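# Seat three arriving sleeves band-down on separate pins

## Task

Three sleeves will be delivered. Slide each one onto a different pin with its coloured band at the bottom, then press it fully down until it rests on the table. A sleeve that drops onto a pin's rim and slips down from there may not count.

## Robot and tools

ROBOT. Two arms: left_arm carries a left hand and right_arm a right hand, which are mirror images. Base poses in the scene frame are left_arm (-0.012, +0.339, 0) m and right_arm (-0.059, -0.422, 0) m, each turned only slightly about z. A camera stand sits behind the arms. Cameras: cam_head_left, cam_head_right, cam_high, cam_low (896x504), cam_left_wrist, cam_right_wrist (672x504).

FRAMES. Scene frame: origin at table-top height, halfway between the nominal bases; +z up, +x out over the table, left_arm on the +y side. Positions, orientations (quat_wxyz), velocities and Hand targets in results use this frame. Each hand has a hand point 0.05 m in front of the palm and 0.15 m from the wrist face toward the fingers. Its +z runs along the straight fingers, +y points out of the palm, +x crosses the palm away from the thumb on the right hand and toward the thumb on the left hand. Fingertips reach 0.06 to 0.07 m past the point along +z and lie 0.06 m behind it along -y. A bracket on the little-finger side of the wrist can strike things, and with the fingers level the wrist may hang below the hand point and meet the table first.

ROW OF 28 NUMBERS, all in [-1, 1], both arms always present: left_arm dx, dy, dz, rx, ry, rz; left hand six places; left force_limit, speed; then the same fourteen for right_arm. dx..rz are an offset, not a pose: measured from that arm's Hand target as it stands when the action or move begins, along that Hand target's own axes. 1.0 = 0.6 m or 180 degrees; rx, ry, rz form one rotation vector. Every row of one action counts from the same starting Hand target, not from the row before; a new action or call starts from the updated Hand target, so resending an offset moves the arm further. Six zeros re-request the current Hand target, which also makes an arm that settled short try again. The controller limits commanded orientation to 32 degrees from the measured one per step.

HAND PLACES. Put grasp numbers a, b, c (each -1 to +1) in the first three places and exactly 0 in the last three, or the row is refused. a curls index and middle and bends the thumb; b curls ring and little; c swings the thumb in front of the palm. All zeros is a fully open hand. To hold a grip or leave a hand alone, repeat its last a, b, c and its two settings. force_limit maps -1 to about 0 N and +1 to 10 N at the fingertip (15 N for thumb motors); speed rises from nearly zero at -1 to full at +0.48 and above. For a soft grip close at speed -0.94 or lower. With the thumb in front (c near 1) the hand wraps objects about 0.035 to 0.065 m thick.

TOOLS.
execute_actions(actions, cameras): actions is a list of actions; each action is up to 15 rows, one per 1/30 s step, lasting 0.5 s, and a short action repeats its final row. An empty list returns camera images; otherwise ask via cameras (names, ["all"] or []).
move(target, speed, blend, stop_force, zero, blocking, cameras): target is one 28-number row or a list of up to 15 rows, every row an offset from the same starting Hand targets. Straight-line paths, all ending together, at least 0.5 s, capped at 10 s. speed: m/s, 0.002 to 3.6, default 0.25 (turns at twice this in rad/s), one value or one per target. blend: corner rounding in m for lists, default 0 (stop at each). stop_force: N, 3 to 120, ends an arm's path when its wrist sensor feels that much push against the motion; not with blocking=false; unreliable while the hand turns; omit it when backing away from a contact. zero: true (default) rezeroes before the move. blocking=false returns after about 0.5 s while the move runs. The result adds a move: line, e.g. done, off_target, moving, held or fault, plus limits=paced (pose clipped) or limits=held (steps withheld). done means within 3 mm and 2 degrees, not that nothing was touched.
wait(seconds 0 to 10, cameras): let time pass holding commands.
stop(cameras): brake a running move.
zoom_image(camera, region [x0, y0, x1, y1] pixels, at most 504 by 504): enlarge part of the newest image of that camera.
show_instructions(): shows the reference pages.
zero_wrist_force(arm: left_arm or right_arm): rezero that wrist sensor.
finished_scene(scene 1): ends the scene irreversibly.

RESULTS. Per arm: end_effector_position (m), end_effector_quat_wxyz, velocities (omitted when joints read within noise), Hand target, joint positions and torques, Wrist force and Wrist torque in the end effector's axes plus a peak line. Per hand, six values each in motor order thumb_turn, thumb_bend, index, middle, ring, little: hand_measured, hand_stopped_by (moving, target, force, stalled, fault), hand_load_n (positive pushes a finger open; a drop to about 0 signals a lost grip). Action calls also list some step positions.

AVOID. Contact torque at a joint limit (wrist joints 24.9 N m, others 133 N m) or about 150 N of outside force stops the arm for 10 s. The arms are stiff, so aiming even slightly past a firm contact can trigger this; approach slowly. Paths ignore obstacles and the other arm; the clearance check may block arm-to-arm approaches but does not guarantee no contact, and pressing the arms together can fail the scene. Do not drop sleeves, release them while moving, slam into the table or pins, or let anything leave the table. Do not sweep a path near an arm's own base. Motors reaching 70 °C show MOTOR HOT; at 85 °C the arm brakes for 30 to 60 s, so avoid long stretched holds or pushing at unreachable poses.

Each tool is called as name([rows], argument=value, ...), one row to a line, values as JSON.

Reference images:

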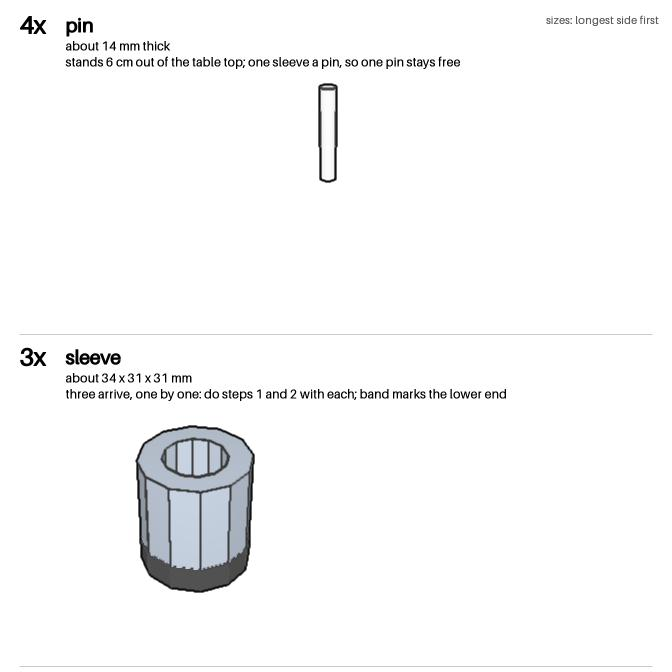

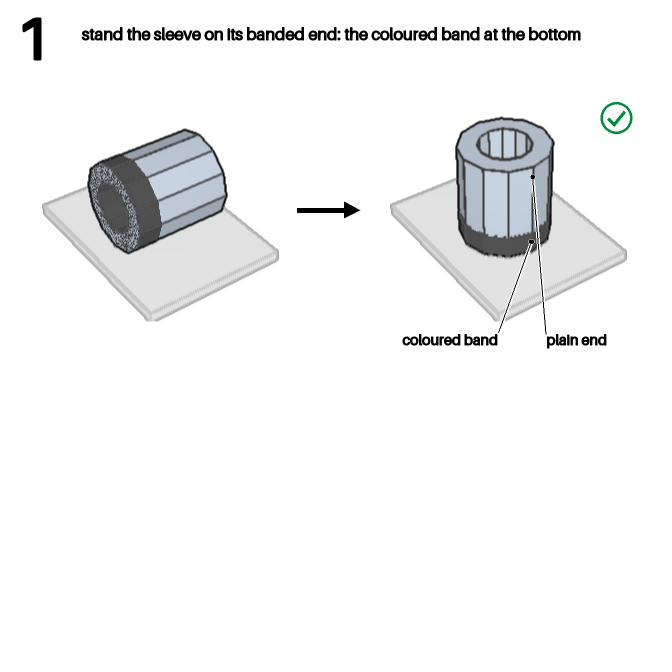

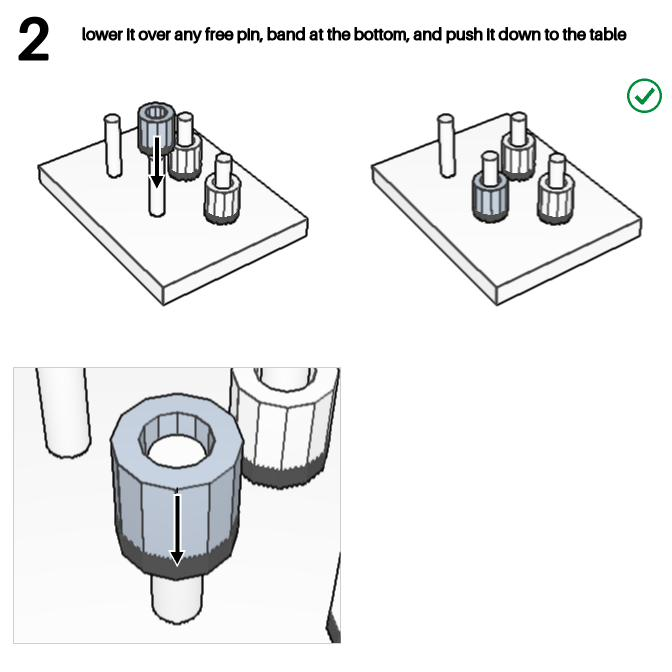

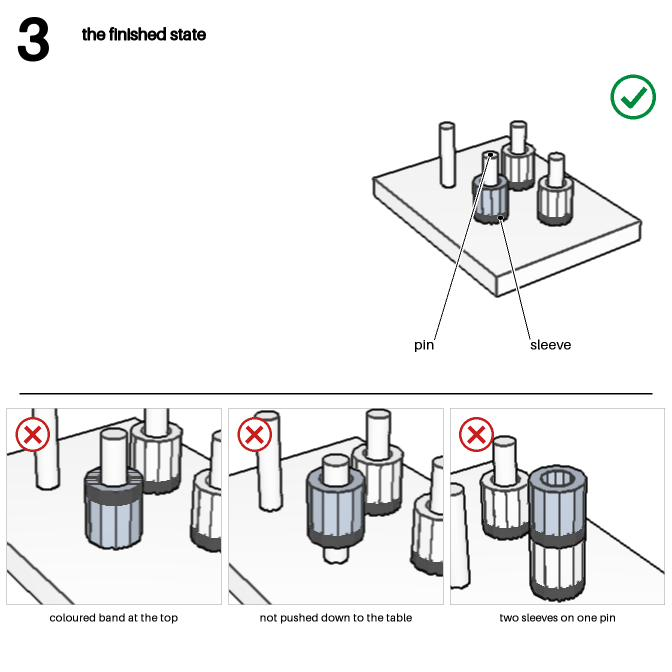

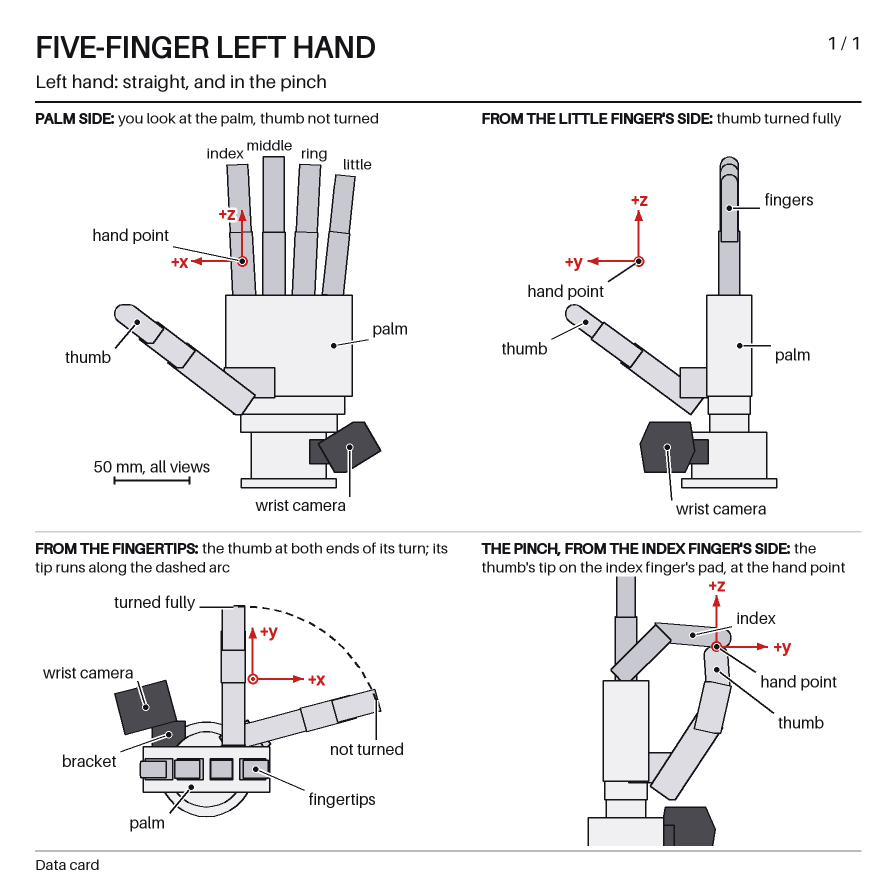

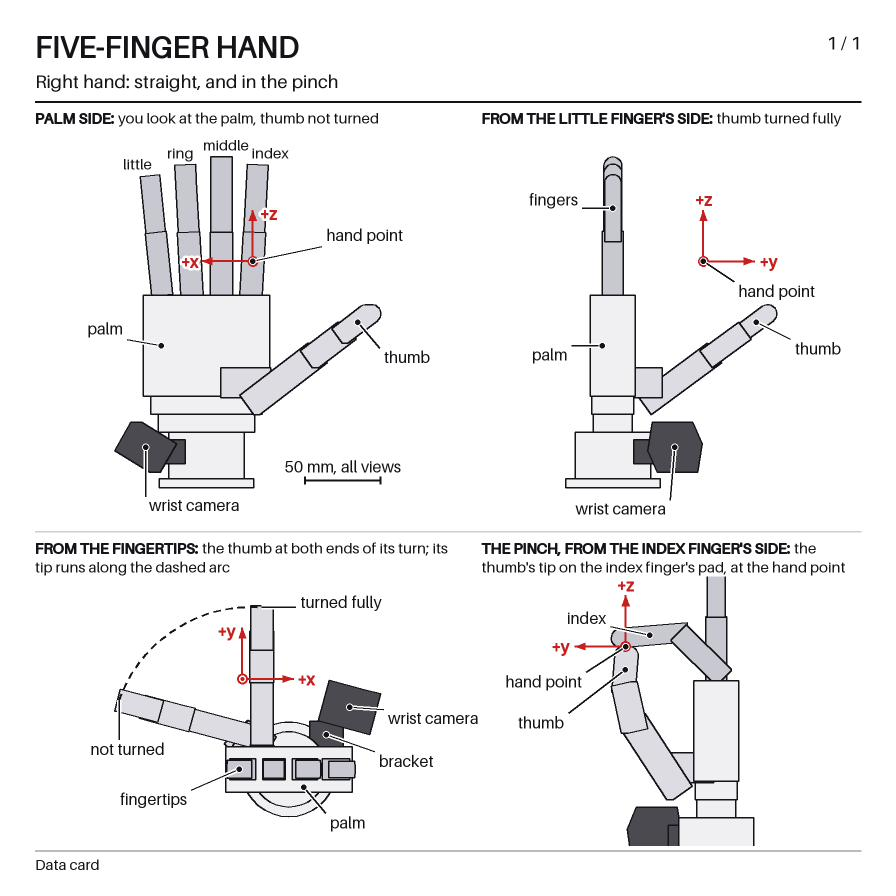

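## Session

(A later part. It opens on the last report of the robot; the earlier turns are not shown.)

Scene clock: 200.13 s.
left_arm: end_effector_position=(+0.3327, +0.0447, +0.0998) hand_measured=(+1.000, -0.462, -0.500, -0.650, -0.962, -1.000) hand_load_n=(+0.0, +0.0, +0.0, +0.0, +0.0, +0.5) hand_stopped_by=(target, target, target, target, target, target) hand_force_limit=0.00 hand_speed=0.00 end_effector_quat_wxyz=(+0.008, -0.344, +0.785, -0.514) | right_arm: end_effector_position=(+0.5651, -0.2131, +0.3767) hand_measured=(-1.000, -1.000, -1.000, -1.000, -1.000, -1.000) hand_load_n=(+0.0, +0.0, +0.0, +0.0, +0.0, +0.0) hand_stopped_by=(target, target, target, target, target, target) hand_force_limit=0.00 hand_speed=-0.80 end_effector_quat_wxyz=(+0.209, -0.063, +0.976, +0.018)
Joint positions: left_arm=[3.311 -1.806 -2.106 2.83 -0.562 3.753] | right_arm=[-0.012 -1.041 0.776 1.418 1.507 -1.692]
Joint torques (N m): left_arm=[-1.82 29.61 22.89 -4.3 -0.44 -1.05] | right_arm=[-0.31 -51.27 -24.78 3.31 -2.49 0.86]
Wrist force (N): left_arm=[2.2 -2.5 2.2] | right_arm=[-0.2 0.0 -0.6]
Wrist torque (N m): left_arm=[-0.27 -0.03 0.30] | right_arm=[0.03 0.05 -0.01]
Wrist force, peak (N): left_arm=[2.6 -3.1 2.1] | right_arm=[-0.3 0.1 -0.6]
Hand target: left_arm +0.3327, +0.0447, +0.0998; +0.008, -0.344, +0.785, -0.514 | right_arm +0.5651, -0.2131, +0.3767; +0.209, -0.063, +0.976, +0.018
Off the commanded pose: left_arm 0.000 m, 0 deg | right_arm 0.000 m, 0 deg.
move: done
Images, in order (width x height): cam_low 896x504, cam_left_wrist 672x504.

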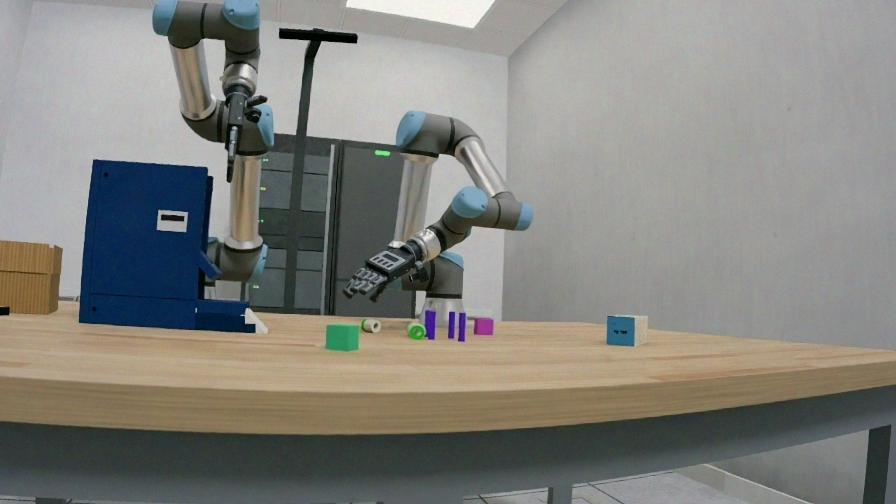

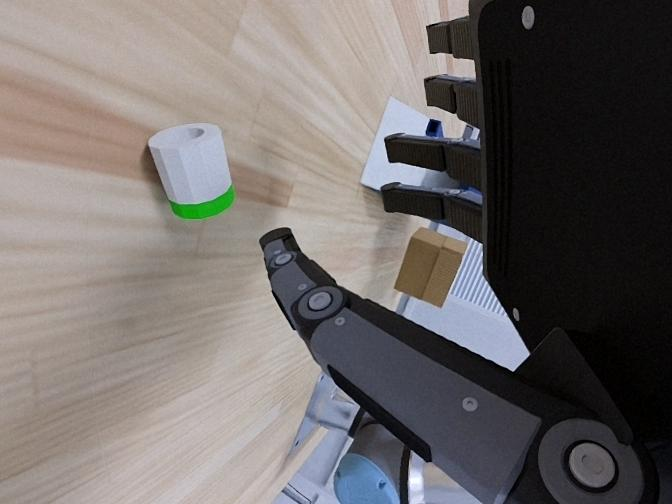

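move(target=[-0.0367, 0.0537, 0.0047, 0, 0, 0, 0.25, 0, 1, 0, 0, 0, 0, 0, 0, 0, 0, 0, 0, 0, 0, 0, 0, 0, 0, 0, 0, -0.8], speed=0.2, cameras=["cam_left_wrist", "cam_low", "cam_head_right"])

zoom_image(camera="cam_low", region=[300, 220, 520, 370])

zoom_image(camera="cam_head_right", region=[360, 230, 540, 370])

Scene clock: 212.00 s.
left_arm: end_effector_position=(+0.3334, +0.0621, +0.0647) hand_measured=(+1.000, -0.462, -0.500, -0.650, -0.962, -1.000) hand_load_n=(+0.0, +0.0, +0.0, +0.0, +0.0, +0.0) hand_stopped_by=(target, target, target, target, target, target) hand_force_limit=0.00 hand_speed=0.00 end_effector_quat_wxyz=(+0.008, -0.344, +0.785, -0.514) | right_arm: end_effector_position=(+0.5651, -0.2131, +0.3767) hand_measured=(-1.000, -1.000, -1.000, -1.000, -1.000, -1.000) hand_load_n=(+0.0, +0.0, +0.0, +0.0, +0.0, +0.0) hand_stopped_by=(target, target, target, target, target, target) hand_force_limit=0.00 hand_speed=-0.80 end_effector_quat_wxyz=(+0.209, -0.063, +0.976, +0.018)
Joint positions: left_arm=[3.369 -1.892 -2.143 2.868 -0.537 3.854] | right_arm=[-0.012 -1.041 0.776 1.418 1.507 -1.692]
Joint torques (N m): left_arm=[-5.83 32.39 22.03 -4.79 -0.32 -1.34] | right_arm=[-1.05 -51.51 -25.15 3.33 -2.46 0.79]
Wrist force (N): left_arm=[2.3 -2.6 2.3] | right_arm=[-0.1 -0.1 -0.1]
Wrist torque (N m): left_arm=[-0.27 -0.08 0.35] | right_arm=[0.00 0.03 0.00]
Wrist force, peak (N): left_arm=[2.5 -3.2 2.2] | right_arm=[-0.3 -0.4 -0.4]
Hand target: left_arm +0.3334, +0.0621, +0.0647; +0.008, -0.344, +0.785, -0.514 | right_arm +0.5651, -0.2131, +0.3767; +0.209, -0.063, +0.976, +0.018
Off the commanded pose: left_arm 0.000 m, 0 deg | right_arm 0.000 m, 0 deg.
move: done
Images, in order (width x height): cam_head_right 896x504, cam_low 896x504, cam_left_wrist 672x504.

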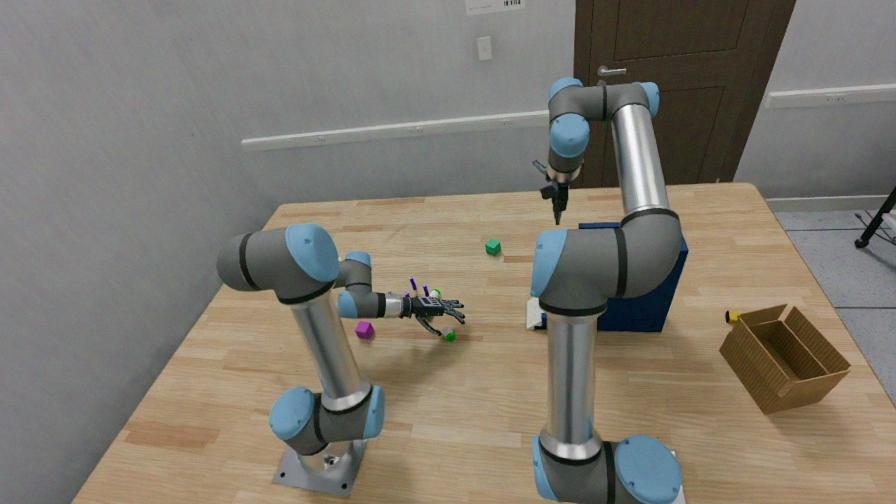

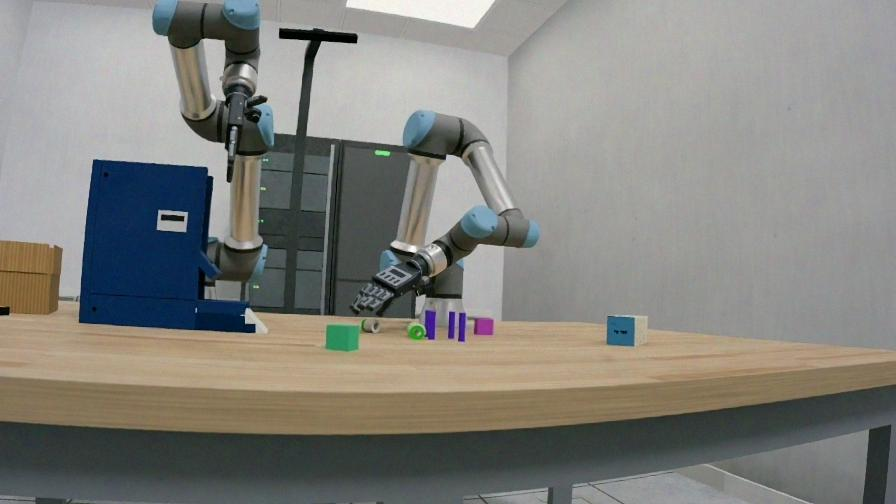

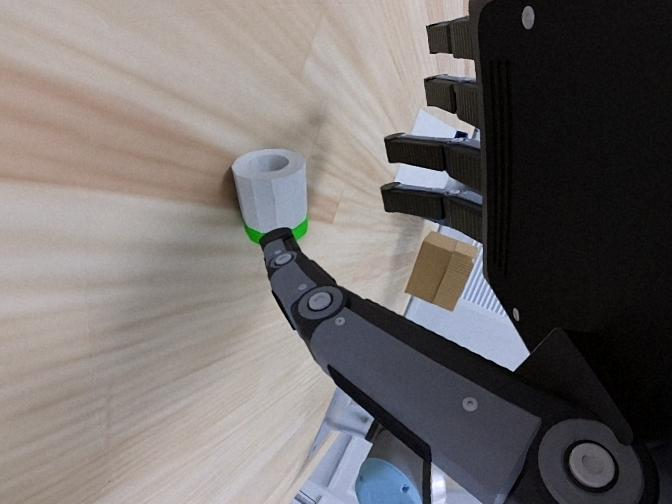

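Scaled by 2.291 from the camera's 896x504 image, which has a finer 1280x720 frame.

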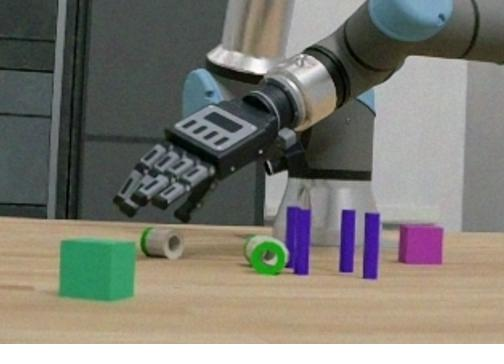

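Scaled by 2.800 from the camera's 896x504 image, which has a finer 1280x720 frame.

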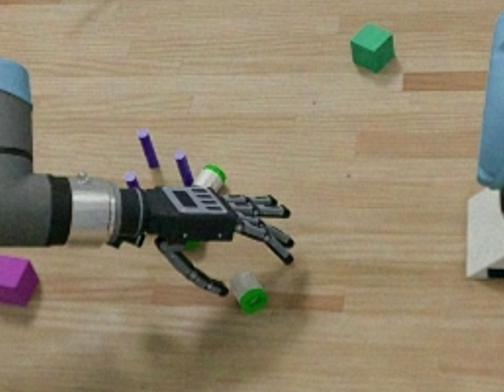

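move(target=[-0.015, 0.0158, -0.0037, 0, 0, 0, 0.25, 0, 1, 0, 0, 0, 0, 0, 0, 0, 0, 0, 0, 0, 0, 0, 0, 0, 0, 0, 0, -0.8], speed=0.2, cameras=["cam_left_wrist", "cam_low", "cam_head_right"])

zoom_image(camera="cam_left_wrist", region=[180, 80, 460, 300])

zoom_image(camera="cam_head_right", region=[390, 260, 510, 360])

zoom_image(camera="cam_low", region=[330, 260, 450, 350])

Scene clock: 228.37 s.
left_arm: end_effector_position=(+0.3344, +0.0710, +0.0549) hand_measured=(+1.000, -0.462, -0.500, -0.650, -0.962, -1.000) hand_load_n=(+0.0, +0.0, +0.0, +0.0, -0.5, +0.0) hand_stopped_by=(target, target, target, target, target, target) hand_force_limit=0.00 hand_speed=0.00 end_effector_quat_wxyz=(+0.008, -0.344, +0.785, -0.514) end_effector_velocity=(+0.001, +0.000, +0.001) end_effector_angular_velocity=(-0.001, +0.001, +0.002) | right_arm: end_effector_position=(+0.5651, -0.2131, +0.3767) hand_measured=(-1.000, -1.000, -1.000, -1.000, -1.000, -1.000) hand_load_n=(+0.0, +0.0, +0.0, +0.0, +0.0, +0.0) hand_stopped_by=(target, target, target, target, target, target) hand_force_limit=0.00 hand_speed=-0.80 end_effector_quat_wxyz=(+0.209, -0.063, +0.976, +0.018)
Joint positions: left_arm=[3.399 -1.925 -2.15 2.861 -0.526 3.909] | right_arm=[-0.012 -1.041 0.776 1.418 1.507 -1.692]
Joint velocities: left_arm=[-0.001 0.002 0.002 0 0 -0.006] | right_arm=[within noise]
Joint torques (N m): left_arm=[-8.44 37.2 6.26 -3.47 0.9 -2.28] | right_arm=[-0.39 -51.36 -25.33 3.39 -2.55 0.86]
Wrist force (N): left_arm=[2.3 -2.5 2.1] | right_arm=[-0.1 0.0 -0.1]
Wrist torque (N m): left_arm=[-0.24 -0.08 0.27] | right_arm=[0.02 0.03 -0.01]
Wrist force, peak (N): left_arm=[2.7 -3.1 2.3] | right_arm=[-0.4 -0.4 -0.4]
Hand target: left_arm +0.3344, +0.0710, +0.0550; +0.008, -0.344, +0.785, -0.514 | right_arm +0.5651, -0.2131, +0.3767; +0.209, -0.063, +0.976, +0.018
Off the commanded pose: left_arm 0.000 m, 0 deg | right_arm 0.000 m, 0 deg.
move: done
Images, in order (width x height): cam_head_right 896x504, cam_low 896x504, cam_left_wrist 672x504.

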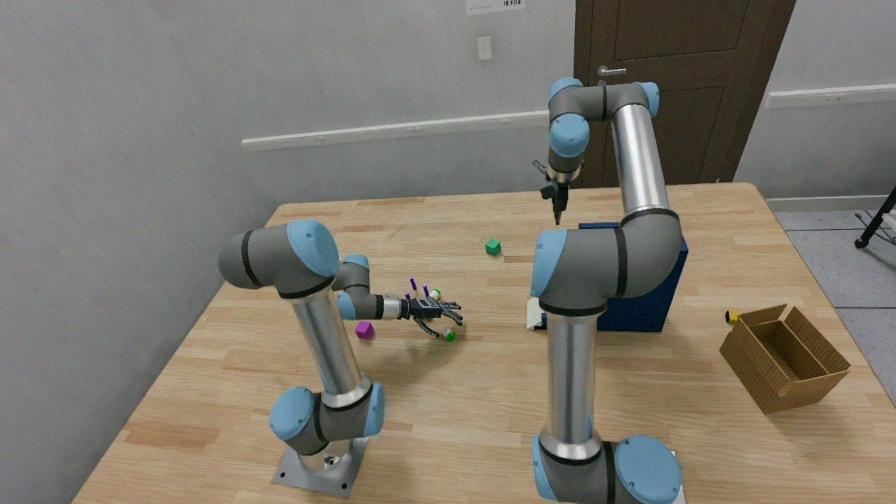

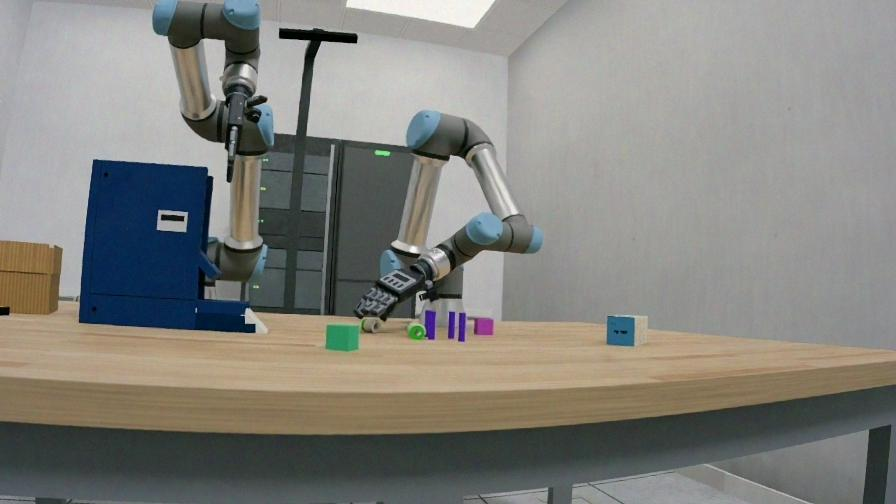

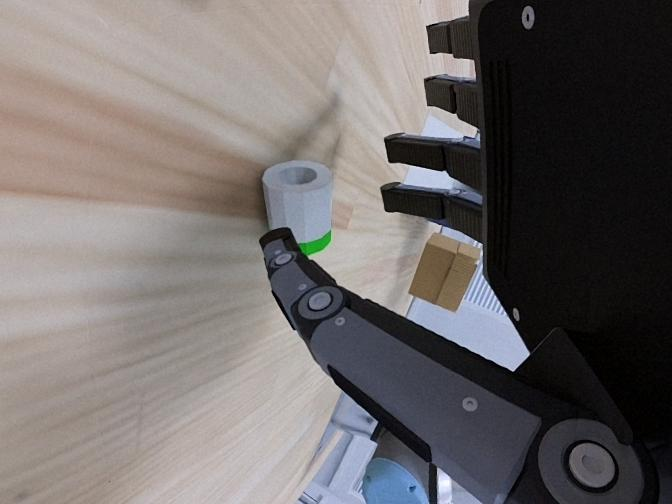

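Scaled by 1.800 from the camera's 672x504 image, which has a finer 960x720 frame.

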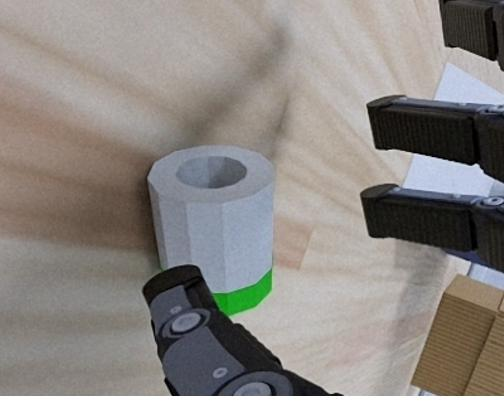

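Scaled by 4.200 from the camera's 896x504 image, which has a finer 1280x720 frame.

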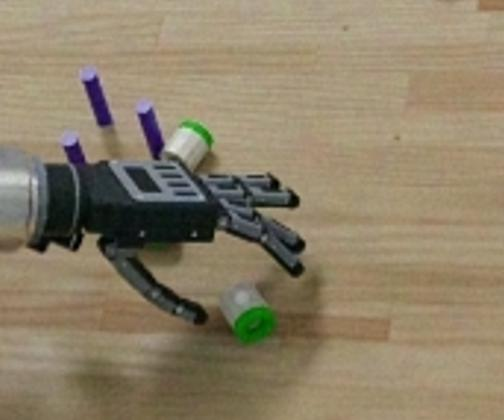

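Scaled by 4.200 from the camera's 896x504 image, which has a finer 1280x720 frame.

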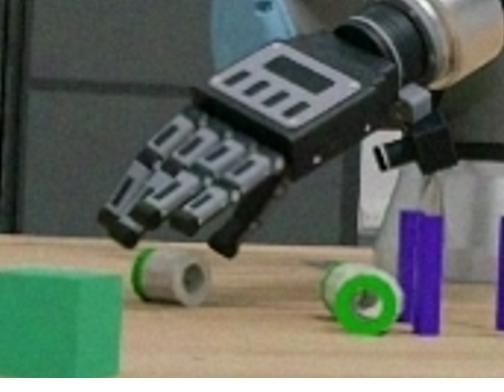

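move(target=[-0.021, 0.0393, 0.0163, 0, 0, 0, 0.25, 0, 1, 0, 0, 0, 0, 0, 0, 0, 0, 0, 0, 0, 0, 0, 0, 0, 0, 0, 0, -0.8], speed=0.06, stop_force=6, cameras=["cam_left_wrist", "cam_low", "cam_head_right"])

zoom_image(camera="cam_left_wrist", region=[180, 80, 460, 300])

zoom_image(camera="cam_low", region=[330, 260, 450, 350])

Scene clock: 237.17 s.
left_arm: end_effector_position=(+0.3350, +0.0753, +0.0285) hand_measured=(+1.000, -0.460, -0.500, -0.650, -0.962, -1.000) hand_load_n=(+1.0, -2.0, +0.0, +0.0, +0.0, +0.0) hand_stopped_by=(target, target, target, target, target, target) hand_force_limit=0.00 hand_speed=0.00 end_effector_quat_wxyz=(+0.008, -0.344, +0.785, -0.514) | right_arm: end_effector_position=(+0.5651, -0.2131, +0.3767) hand_measured=(-1.000, -1.000, -1.000, -1.000, -1.000, -1.000) hand_load_n=(+0.0, +0.0, +0.0, +0.0, +0.0, +0.0) hand_stopped_by=(target, target, target, target, target, target) hand_force_limit=0.00 hand_speed=-0.80 end_effector_quat_wxyz=(+0.209, -0.063, +0.976, +0.018)
Joint positions: left_arm=[3.413 -1.992 -2.163 2.918 -0.521 3.935] | right_arm=[-0.012 -1.041 0.776 1.418 1.507 -1.692]
Joint torques (N m): left_arm=[-7.1 13.8 20.01 1.26 0.97 1.52] | right_arm=[-0.69 -51.63 -25.18 3.39 -2.53 0.84]
Wrist force (N): left_arm=[4.4 -7.1 -0.5] | right_arm=[0.0 -0.3 -0.2]
Wrist torque (N m): left_arm=[-0.40 -0.14 0.35] | right_arm=[-0.02 0.01 -0.02]
Wrist force, peak (N): left_arm=[8.2 -21.8 -16.4] | right_arm=[-0.2 -0.1 -0.7]
Hand target: left_arm +0.3350, +0.0753, +0.0285; +0.008, -0.344, +0.785, -0.514 (not the last commanded pose) | right_arm +0.5651, -0.2131, +0.3767; +0.209, -0.063, +0.976, +0.018
Off the commanded pose: left_arm 0.002 m, 0 deg | right_arm 0.000 m, 0 deg.
move: contact (left_arm)
Images, in order (width x height): cam_head_right 896x504, cam_low 896x504, cam_left_wrist 672x504.

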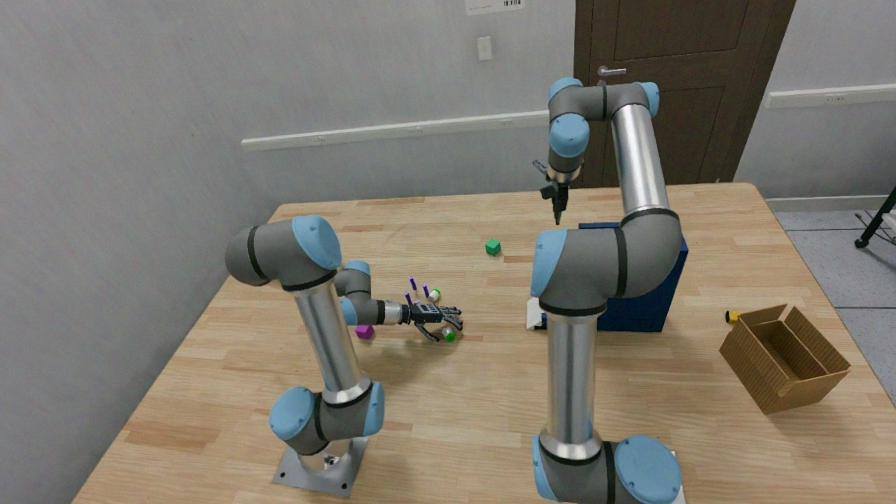

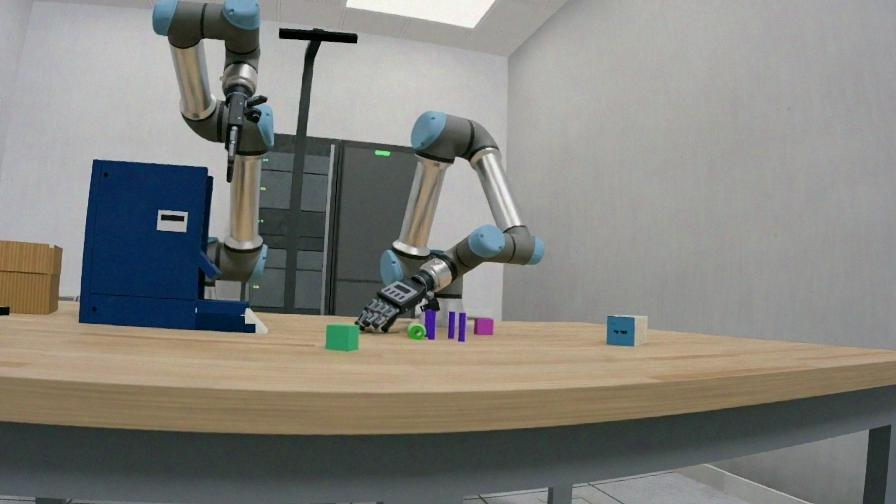

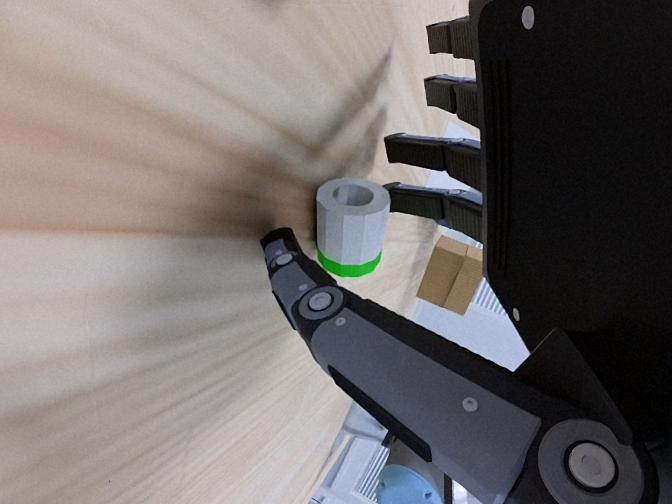

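Scaled by 1.800 from the camera's 672x504 image, which has a finer 960x720 frame.

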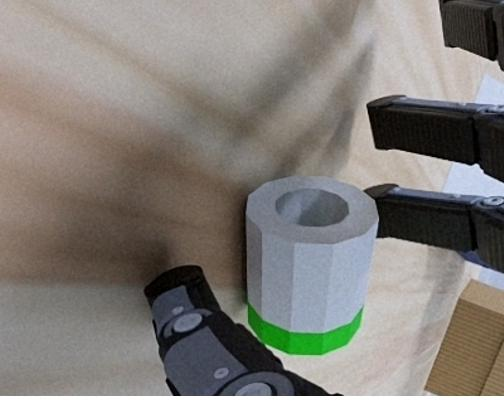

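Scaled by 4.200 from the camera's 896x504 image, which has a finer 1280x720 frame.

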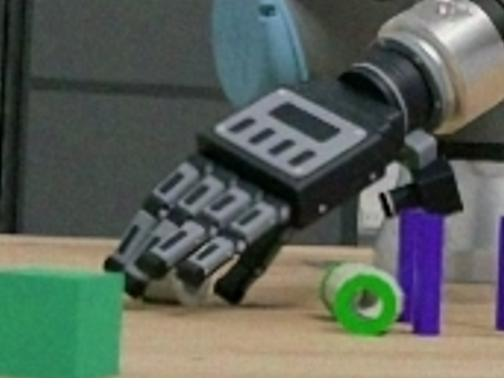

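move(target=[0.0029, -0.0068, -0.0039, 0, 0, 0, 0.25, 0, 1, 0, 0, 0, 0, 0, 0, 0, 0, 0, 0, 0, 0, 0, 0, 0, 0, 0, 0, -0.8], speed=0.05)

move(target=[0, 0, 0, 0, 0, 0, 0.6, 0, 1, 0, 0, 0, -0.5, -0.9, 0, 0, 0, 0, 0, 0, 0, 0, 0, 0, 0, 0, 0, -0.8], speed=0.05, cameras=["cam_left_wrist", "cam_low", "cam_head_right"])

zoom_image(camera="cam_left_wrist", region=[180, 80, 460, 300])

Scene clock: 244.80 s.
left_arm: end_effector_position=(+0.3349, +0.0753, +0.0337) hand_measured=(+1.000, -0.462, -0.500, -0.650, -0.962, -1.000) hand_load_n=(+0.0, +0.0, +0.0, +0.0, +0.0, +0.0) hand_stopped_by=(target, target, target, target, target, target) hand_force_limit=0.00 hand_speed=0.00 end_effector_quat_wxyz=(+0.008, -0.344, +0.785, -0.514) | right_arm: end_effector_position=(+0.5651, -0.2131, +0.3767) hand_measured=(-1.000, -1.000, -1.000, -1.000, -1.000, -1.000) hand_load_n=(+0.0, +0.0, +0.0, +0.0, +0.0, +0.0) hand_stopped_by=(target, target, target, target, target, target) hand_force_limit=0.00 hand_speed=-0.80 end_effector_quat_wxyz=(+0.209, -0.063, +0.976, +0.018)
Joint positions: left_arm=[3.413 -1.98 -2.161 2.904 -0.521 3.935] | right_arm=[-0.012 -1.041 0.776 1.418 1.507 -1.692]
Joint torques (N m): left_arm=[-7.23 19.93 18.51 -1.47 0.3 -2.12] | right_arm=[-0.59 -51.36 -25 3.23 -2.53 0.95]
Wrist force (N): left_arm=[2.5 -2.6 2.1] | right_arm=[-0.2 0.0 -0.3]
Wrist torque (N m): left_arm=[-0.26 -0.09 0.33] | right_arm=[0.02 0.04 -0.01]
Wrist force, peak (N): left_arm=[4.6 -7.6 -0.5] | right_arm=[-0.3 0.0 -0.7]
Hand target: left_arm +0.3349, +0.0753, +0.0336; +0.008, -0.344, +0.785, -0.514 | right_arm +0.5651, -0.2131, +0.3767; +0.209, -0.063, +0.976, +0.018
Off the commanded pose: left_arm 0.000 m, 0 deg | right_arm 0.000 m, 0 deg.
move: done

Scene clock: 246.50 s.
left_arm: end_effector_position=(+0.3350, +0.0753, +0.0336) hand_measured=(+1.000, -0.254, -0.112, -0.288, -0.910, -1.000) hand_load_n=(-1.0, +4.0, +6.5, +3.0, +0.0, +0.0) hand_stopped_by=(target, force, force, force, target, target) hand_force_limit=-0.50 hand_speed=-0.90 end_effector_quat_wxyz=(+0.008, -0.344, +0.785, -0.514) | right_arm: end_effector_position=(+0.5651, -0.2131, +0.3767) hand_measured=(-1.000, -1.000, -1.000, -1.000, -1.000, -1.000) hand_load_n=(+0.0, +0.0, +0.0, +0.0, +0.0, +0.0) hand_stopped_by=(target, target, target, target, target, target) hand_force_limit=0.00 hand_speed=-0.80 end_effector_quat_wxyz=(+0.209, -0.063, +0.976, +0.018)
Joint positions: left_arm=[3.413 -1.98 -2.161 2.904 -0.521 3.935] | right_arm=[-0.012 -1.041 0.776 1.418 1.507 -1.692]
Joint torques (N m): left_arm=[-6.57 14.71 -1.39 0.99 -0.09 -2.06] | right_arm=[-0.17 -51.42 -25.02 3.22 -2.52 0.89]
Wrist force (N): left_arm=[4.0 -7.9 0.9] | right_arm=[0.0 0.1 -0.2]
Wrist torque (N m): left_arm=[-0.09 -0.04 0.48] | right_arm=[0.04 0.01 0.01]
Wrist force, peak (N): left_arm=[4.2 -8.6 0.3] | right_arm=[-0.3 -0.1 -0.6]
Hand target: left_arm +0.3349, +0.0753, +0.0336; +0.008, -0.344, +0.785, -0.514 | right_arm +0.5651, -0.2131, +0.3767; +0.209, -0.063, +0.976, +0.018
Off the commanded pose: left_arm 0.000 m, 0 deg | right_arm 0.000 m, 0 deg.
move: done
Images, in order (width x height): cam_head_right 896x504, cam_low 896x504, cam_left_wrist 672x504.

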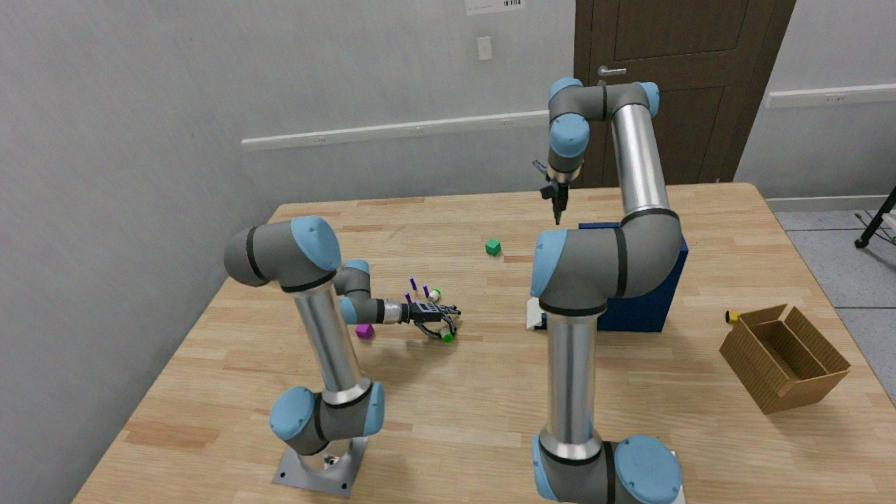

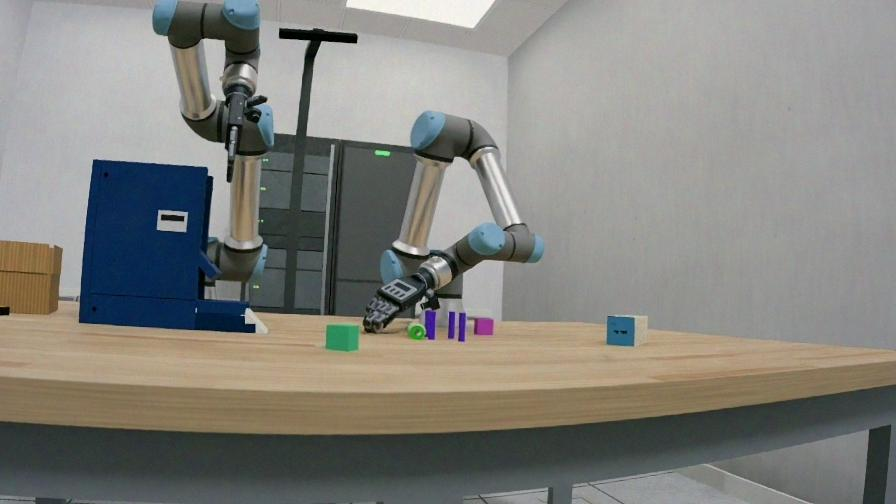

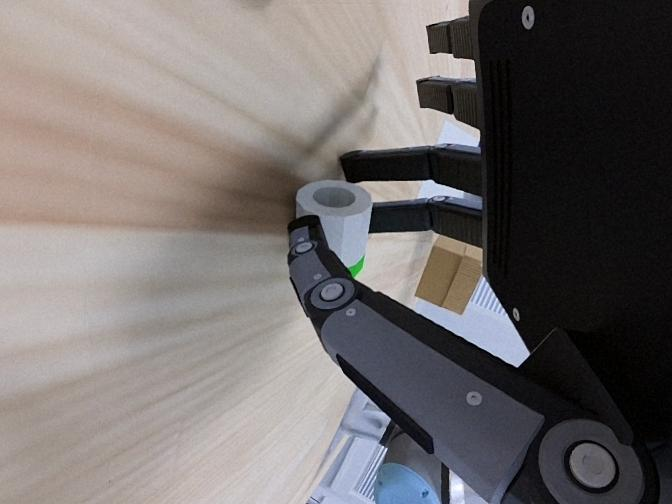

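Scaled by 1.800 from the camera's 672x504 image, which has a finer 960x720 frame.

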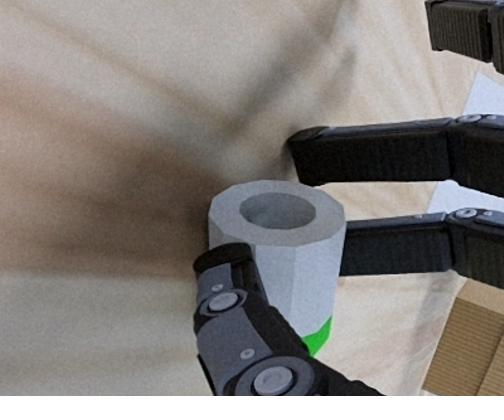

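move(target=[0, 0, 0, 0, 0, 0, 0.25, 0, 1, 0, 0, 0, -0.5, -0.5, 0, 0, 0, 0, 0, 0, 0, 0, 0, 0, 0, 0, 0, -0.8], speed=0.05)

move(target=[0.0173, 0.0008, 0.0005, 0, 0, 0, 0.25, 0, 1, 0, 0, 0, -0.5, -0.5, 0, 0, 0, 0, 0, 0, 0, 0, 0, 0, 0, 0, 0, -0.8], speed=0.05, cameras=["cam_left_wrist"])

zoom_image(camera="cam_left_wrist", region=[180, 80, 460, 300])

Scene clock: 267.33 s.
left_arm: end_effector_position=(+0.3349, +0.0753, +0.0336) hand_measured=(+1.000, -0.462, -0.500, -0.650, -0.962, -1.000) hand_load_n=(+0.0, +0.0, +0.0, -0.5, +0.0, +0.0) hand_stopped_by=(target, target, target, target, target, target) hand_force_limit=-0.50 hand_speed=-0.50 end_effector_quat_wxyz=(+0.008, -0.344, +0.785, -0.514) | right_arm: end_effector_position=(+0.5651, -0.2131, +0.3767) hand_measured=(-1.000, -1.000, -1.000, -1.000, -1.000, -1.000) hand_load_n=(+0.0, +0.0, +0.0, +0.0, +0.0, -0.5) hand_stopped_by=(target, target, target, target, target, target) hand_force_limit=0.00 hand_speed=-0.80 end_effector_quat_wxyz=(+0.209, -0.063, +0.976, +0.018)
Joint positions: left_arm=[3.413 -1.98 -2.161 2.904 -0.521 3.935] | right_arm=[-0.012 -1.041 0.776 1.418 1.507 -1.692]
Joint torques (N m): left_arm=[1.54 16.68 -1.63 0.3 0.91 1.25] | right_arm=[-0.74 -51.11 -24.93 3.35 -2.53 1]
Wrist force (N): left_arm=[2.3 -2.4 2.0] | right_arm=[-0.1 0.1 -0.3]
Wrist torque (N m): left_arm=[-0.24 -0.08 0.31] | right_arm=[0.04 0.02 0.00]
Wrist force, peak (N): left_arm=[4.2 -8.7 0.4] | right_arm=[0.1 -0.2 -0.7]
Hand target: left_arm +0.3349, +0.0753, +0.0336; +0.008, -0.344, +0.785, -0.514 | right_arm +0.5651, -0.2131, +0.3767; +0.209, -0.063, +0.976, +0.018
Off the commanded pose: left_arm 0.000 m, 0 deg | right_arm 0.000 m, 0 deg.
move: done

Scene clock: 268.07 s.
left_arm: end_effector_position=(+0.3268, +0.0694, +0.0366) hand_measured=(+1.000, -0.462, -0.500, -0.650, -0.962, -1.000) hand_load_n=(+0.0, +0.0, +0.0, +0.0, +0.0, +0.0) hand_stopped_by=(target, target, target, target, target, target) hand_force_limit=-0.50 hand_speed=-0.50 end_effector_quat_wxyz=(+0.008, -0.344, +0.785, -0.514) | right_arm: end_effector_position=(+0.5651, -0.2131, +0.3767) hand_measured=(-1.000, -1.000, -1.000, -1.000, -1.000, -1.000) hand_load_n=(+0.0, +0.0, +0.0, +0.0, +0.0, +0.0) hand_stopped_by=(target, target, target, target, target, target) hand_force_limit=0.00 hand_speed=-0.80 end_effector_quat_wxyz=(+0.209, -0.063, +0.976, +0.018)
Joint positions: left_arm=[3.399 -1.955 -2.182 2.922 -0.526 3.91] | right_arm=[-0.012 -1.041 0.776 1.418 1.507 -1.692]
Joint torques (N m): left_arm=[5.48 13.24 20.7 -3.33 0.93 2.12] | right_arm=[-0.23 -51.65 -25.43 3.3 -2.49 0.96]
Wrist force (N): left_arm=[2.3 -2.4 2.2] | right_arm=[-0.2 0.0 -0.4]
Wrist torque (N m): left_arm=[-0.24 -0.07 0.29] | right_arm=[0.03 0.05 -0.02]
Wrist force, peak (N): left_arm=[2.6 -2.4 2.3] | right_arm=[0.1 -0.1 -0.5]
Hand target: left_arm +0.3269, +0.0695, +0.0366; +0.008, -0.344, +0.785, -0.514 | right_arm +0.5651, -0.2131, +0.3767; +0.209, -0.063, +0.976, +0.018
Off the commanded pose: left_arm 0.000 m, 0 deg | right_arm 0.000 m, 0 deg.
move: done
Images, in order (width x height): cam_left_wrist 672x504.

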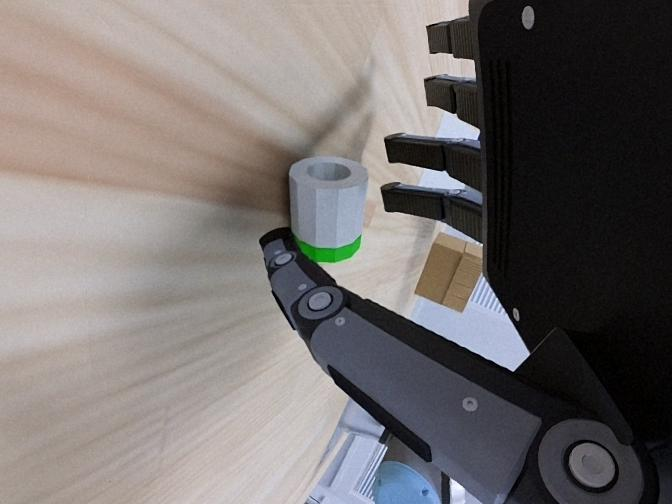

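Scaled by 1.800 from the camera's 672x504 image, which has a finer 960x720 frame.

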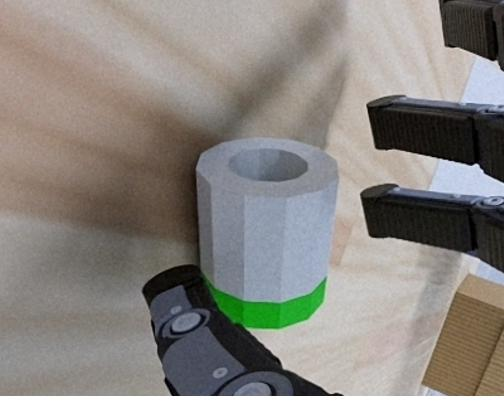

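move(target=[0, 0, 0, 0, 0, 0, 0.6, 0, 1, 0, 0, 0, -0.5, -0.9, 0, 0, 0, 0, 0, 0, 0, 0, 0, 0, 0, 0, 0, -0.8], speed=0.05, cameras=["cam_left_wrist"])

zoom_image(camera="cam_left_wrist", region=[180, 80, 460, 300])

Scene clock: 272.83 s.
left_arm: end_effector_position=(+0.3269, +0.0695, +0.0366) hand_measured=(+1.000, -0.240, -0.110, -0.130, -0.910, -1.000) hand_load_n=(+0.5, +6.5, +4.5, +5.0, +0.0, +0.0) hand_stopped_by=(target, force, force, force, target, target) hand_force_limit=-0.50 hand_speed=-0.90 end_effector_quat_wxyz=(+0.008, -0.344, +0.785, -0.514) | right_arm: end_effector_position=(+0.5651, -0.2131, +0.3767) hand_measured=(-1.000, -1.000, -1.000, -1.000, -1.000, -1.000) hand_load_n=(+0.0, -0.5, +0.0, +0.0, +0.0, +0.0) hand_stopped_by=(target, target, target, target, target, target) hand_force_limit=0.00 hand_speed=-0.80 end_effector_quat_wxyz=(+0.209, -0.063, +0.976, +0.018)
Joint positions: left_arm=[3.4 -1.955 -2.181 2.921 -0.526 3.91] | right_arm=[-0.012 -1.041 0.776 1.418 1.507 -1.692]
Joint torques (N m): left_arm=[7.9 13.65 20.68 -4.71 2.31 1.81] | right_arm=[-0.31 -51.09 -25.23 3.31 -2.43 1.1]
Wrist force (N): left_arm=[2.2 -2.3 2.2] | right_arm=[0.0 0.0 -0.4]
Wrist torque (N m): left_arm=[-0.25 -0.08 0.25] | right_arm=[0.02 0.02 0.00]
Wrist force, peak (N): left_arm=[2.3 -2.5 2.5] | right_arm=[-0.2 -0.3 -0.5]
Hand target: left_arm +0.3269, +0.0695, +0.0366; +0.008, -0.344, +0.785, -0.514 | right_arm +0.5651, -0.2131, +0.3767; +0.209, -0.063, +0.976, +0.018
Off the commanded pose: left_arm 0.000 m, 0 deg | right_arm 0.000 m, 0 deg.
move: done
Images, in order (width x height): cam_left_wrist 672x504.

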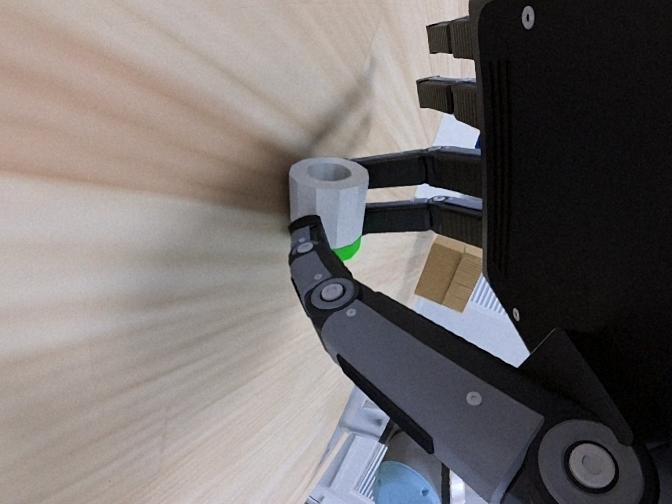

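Scaled by 1.800 from the camera's 672x504 image, which has a finer 960x720 frame.

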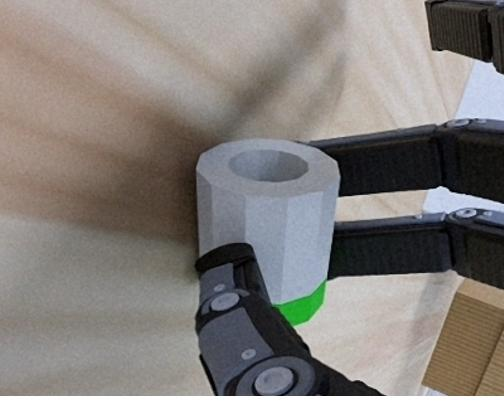

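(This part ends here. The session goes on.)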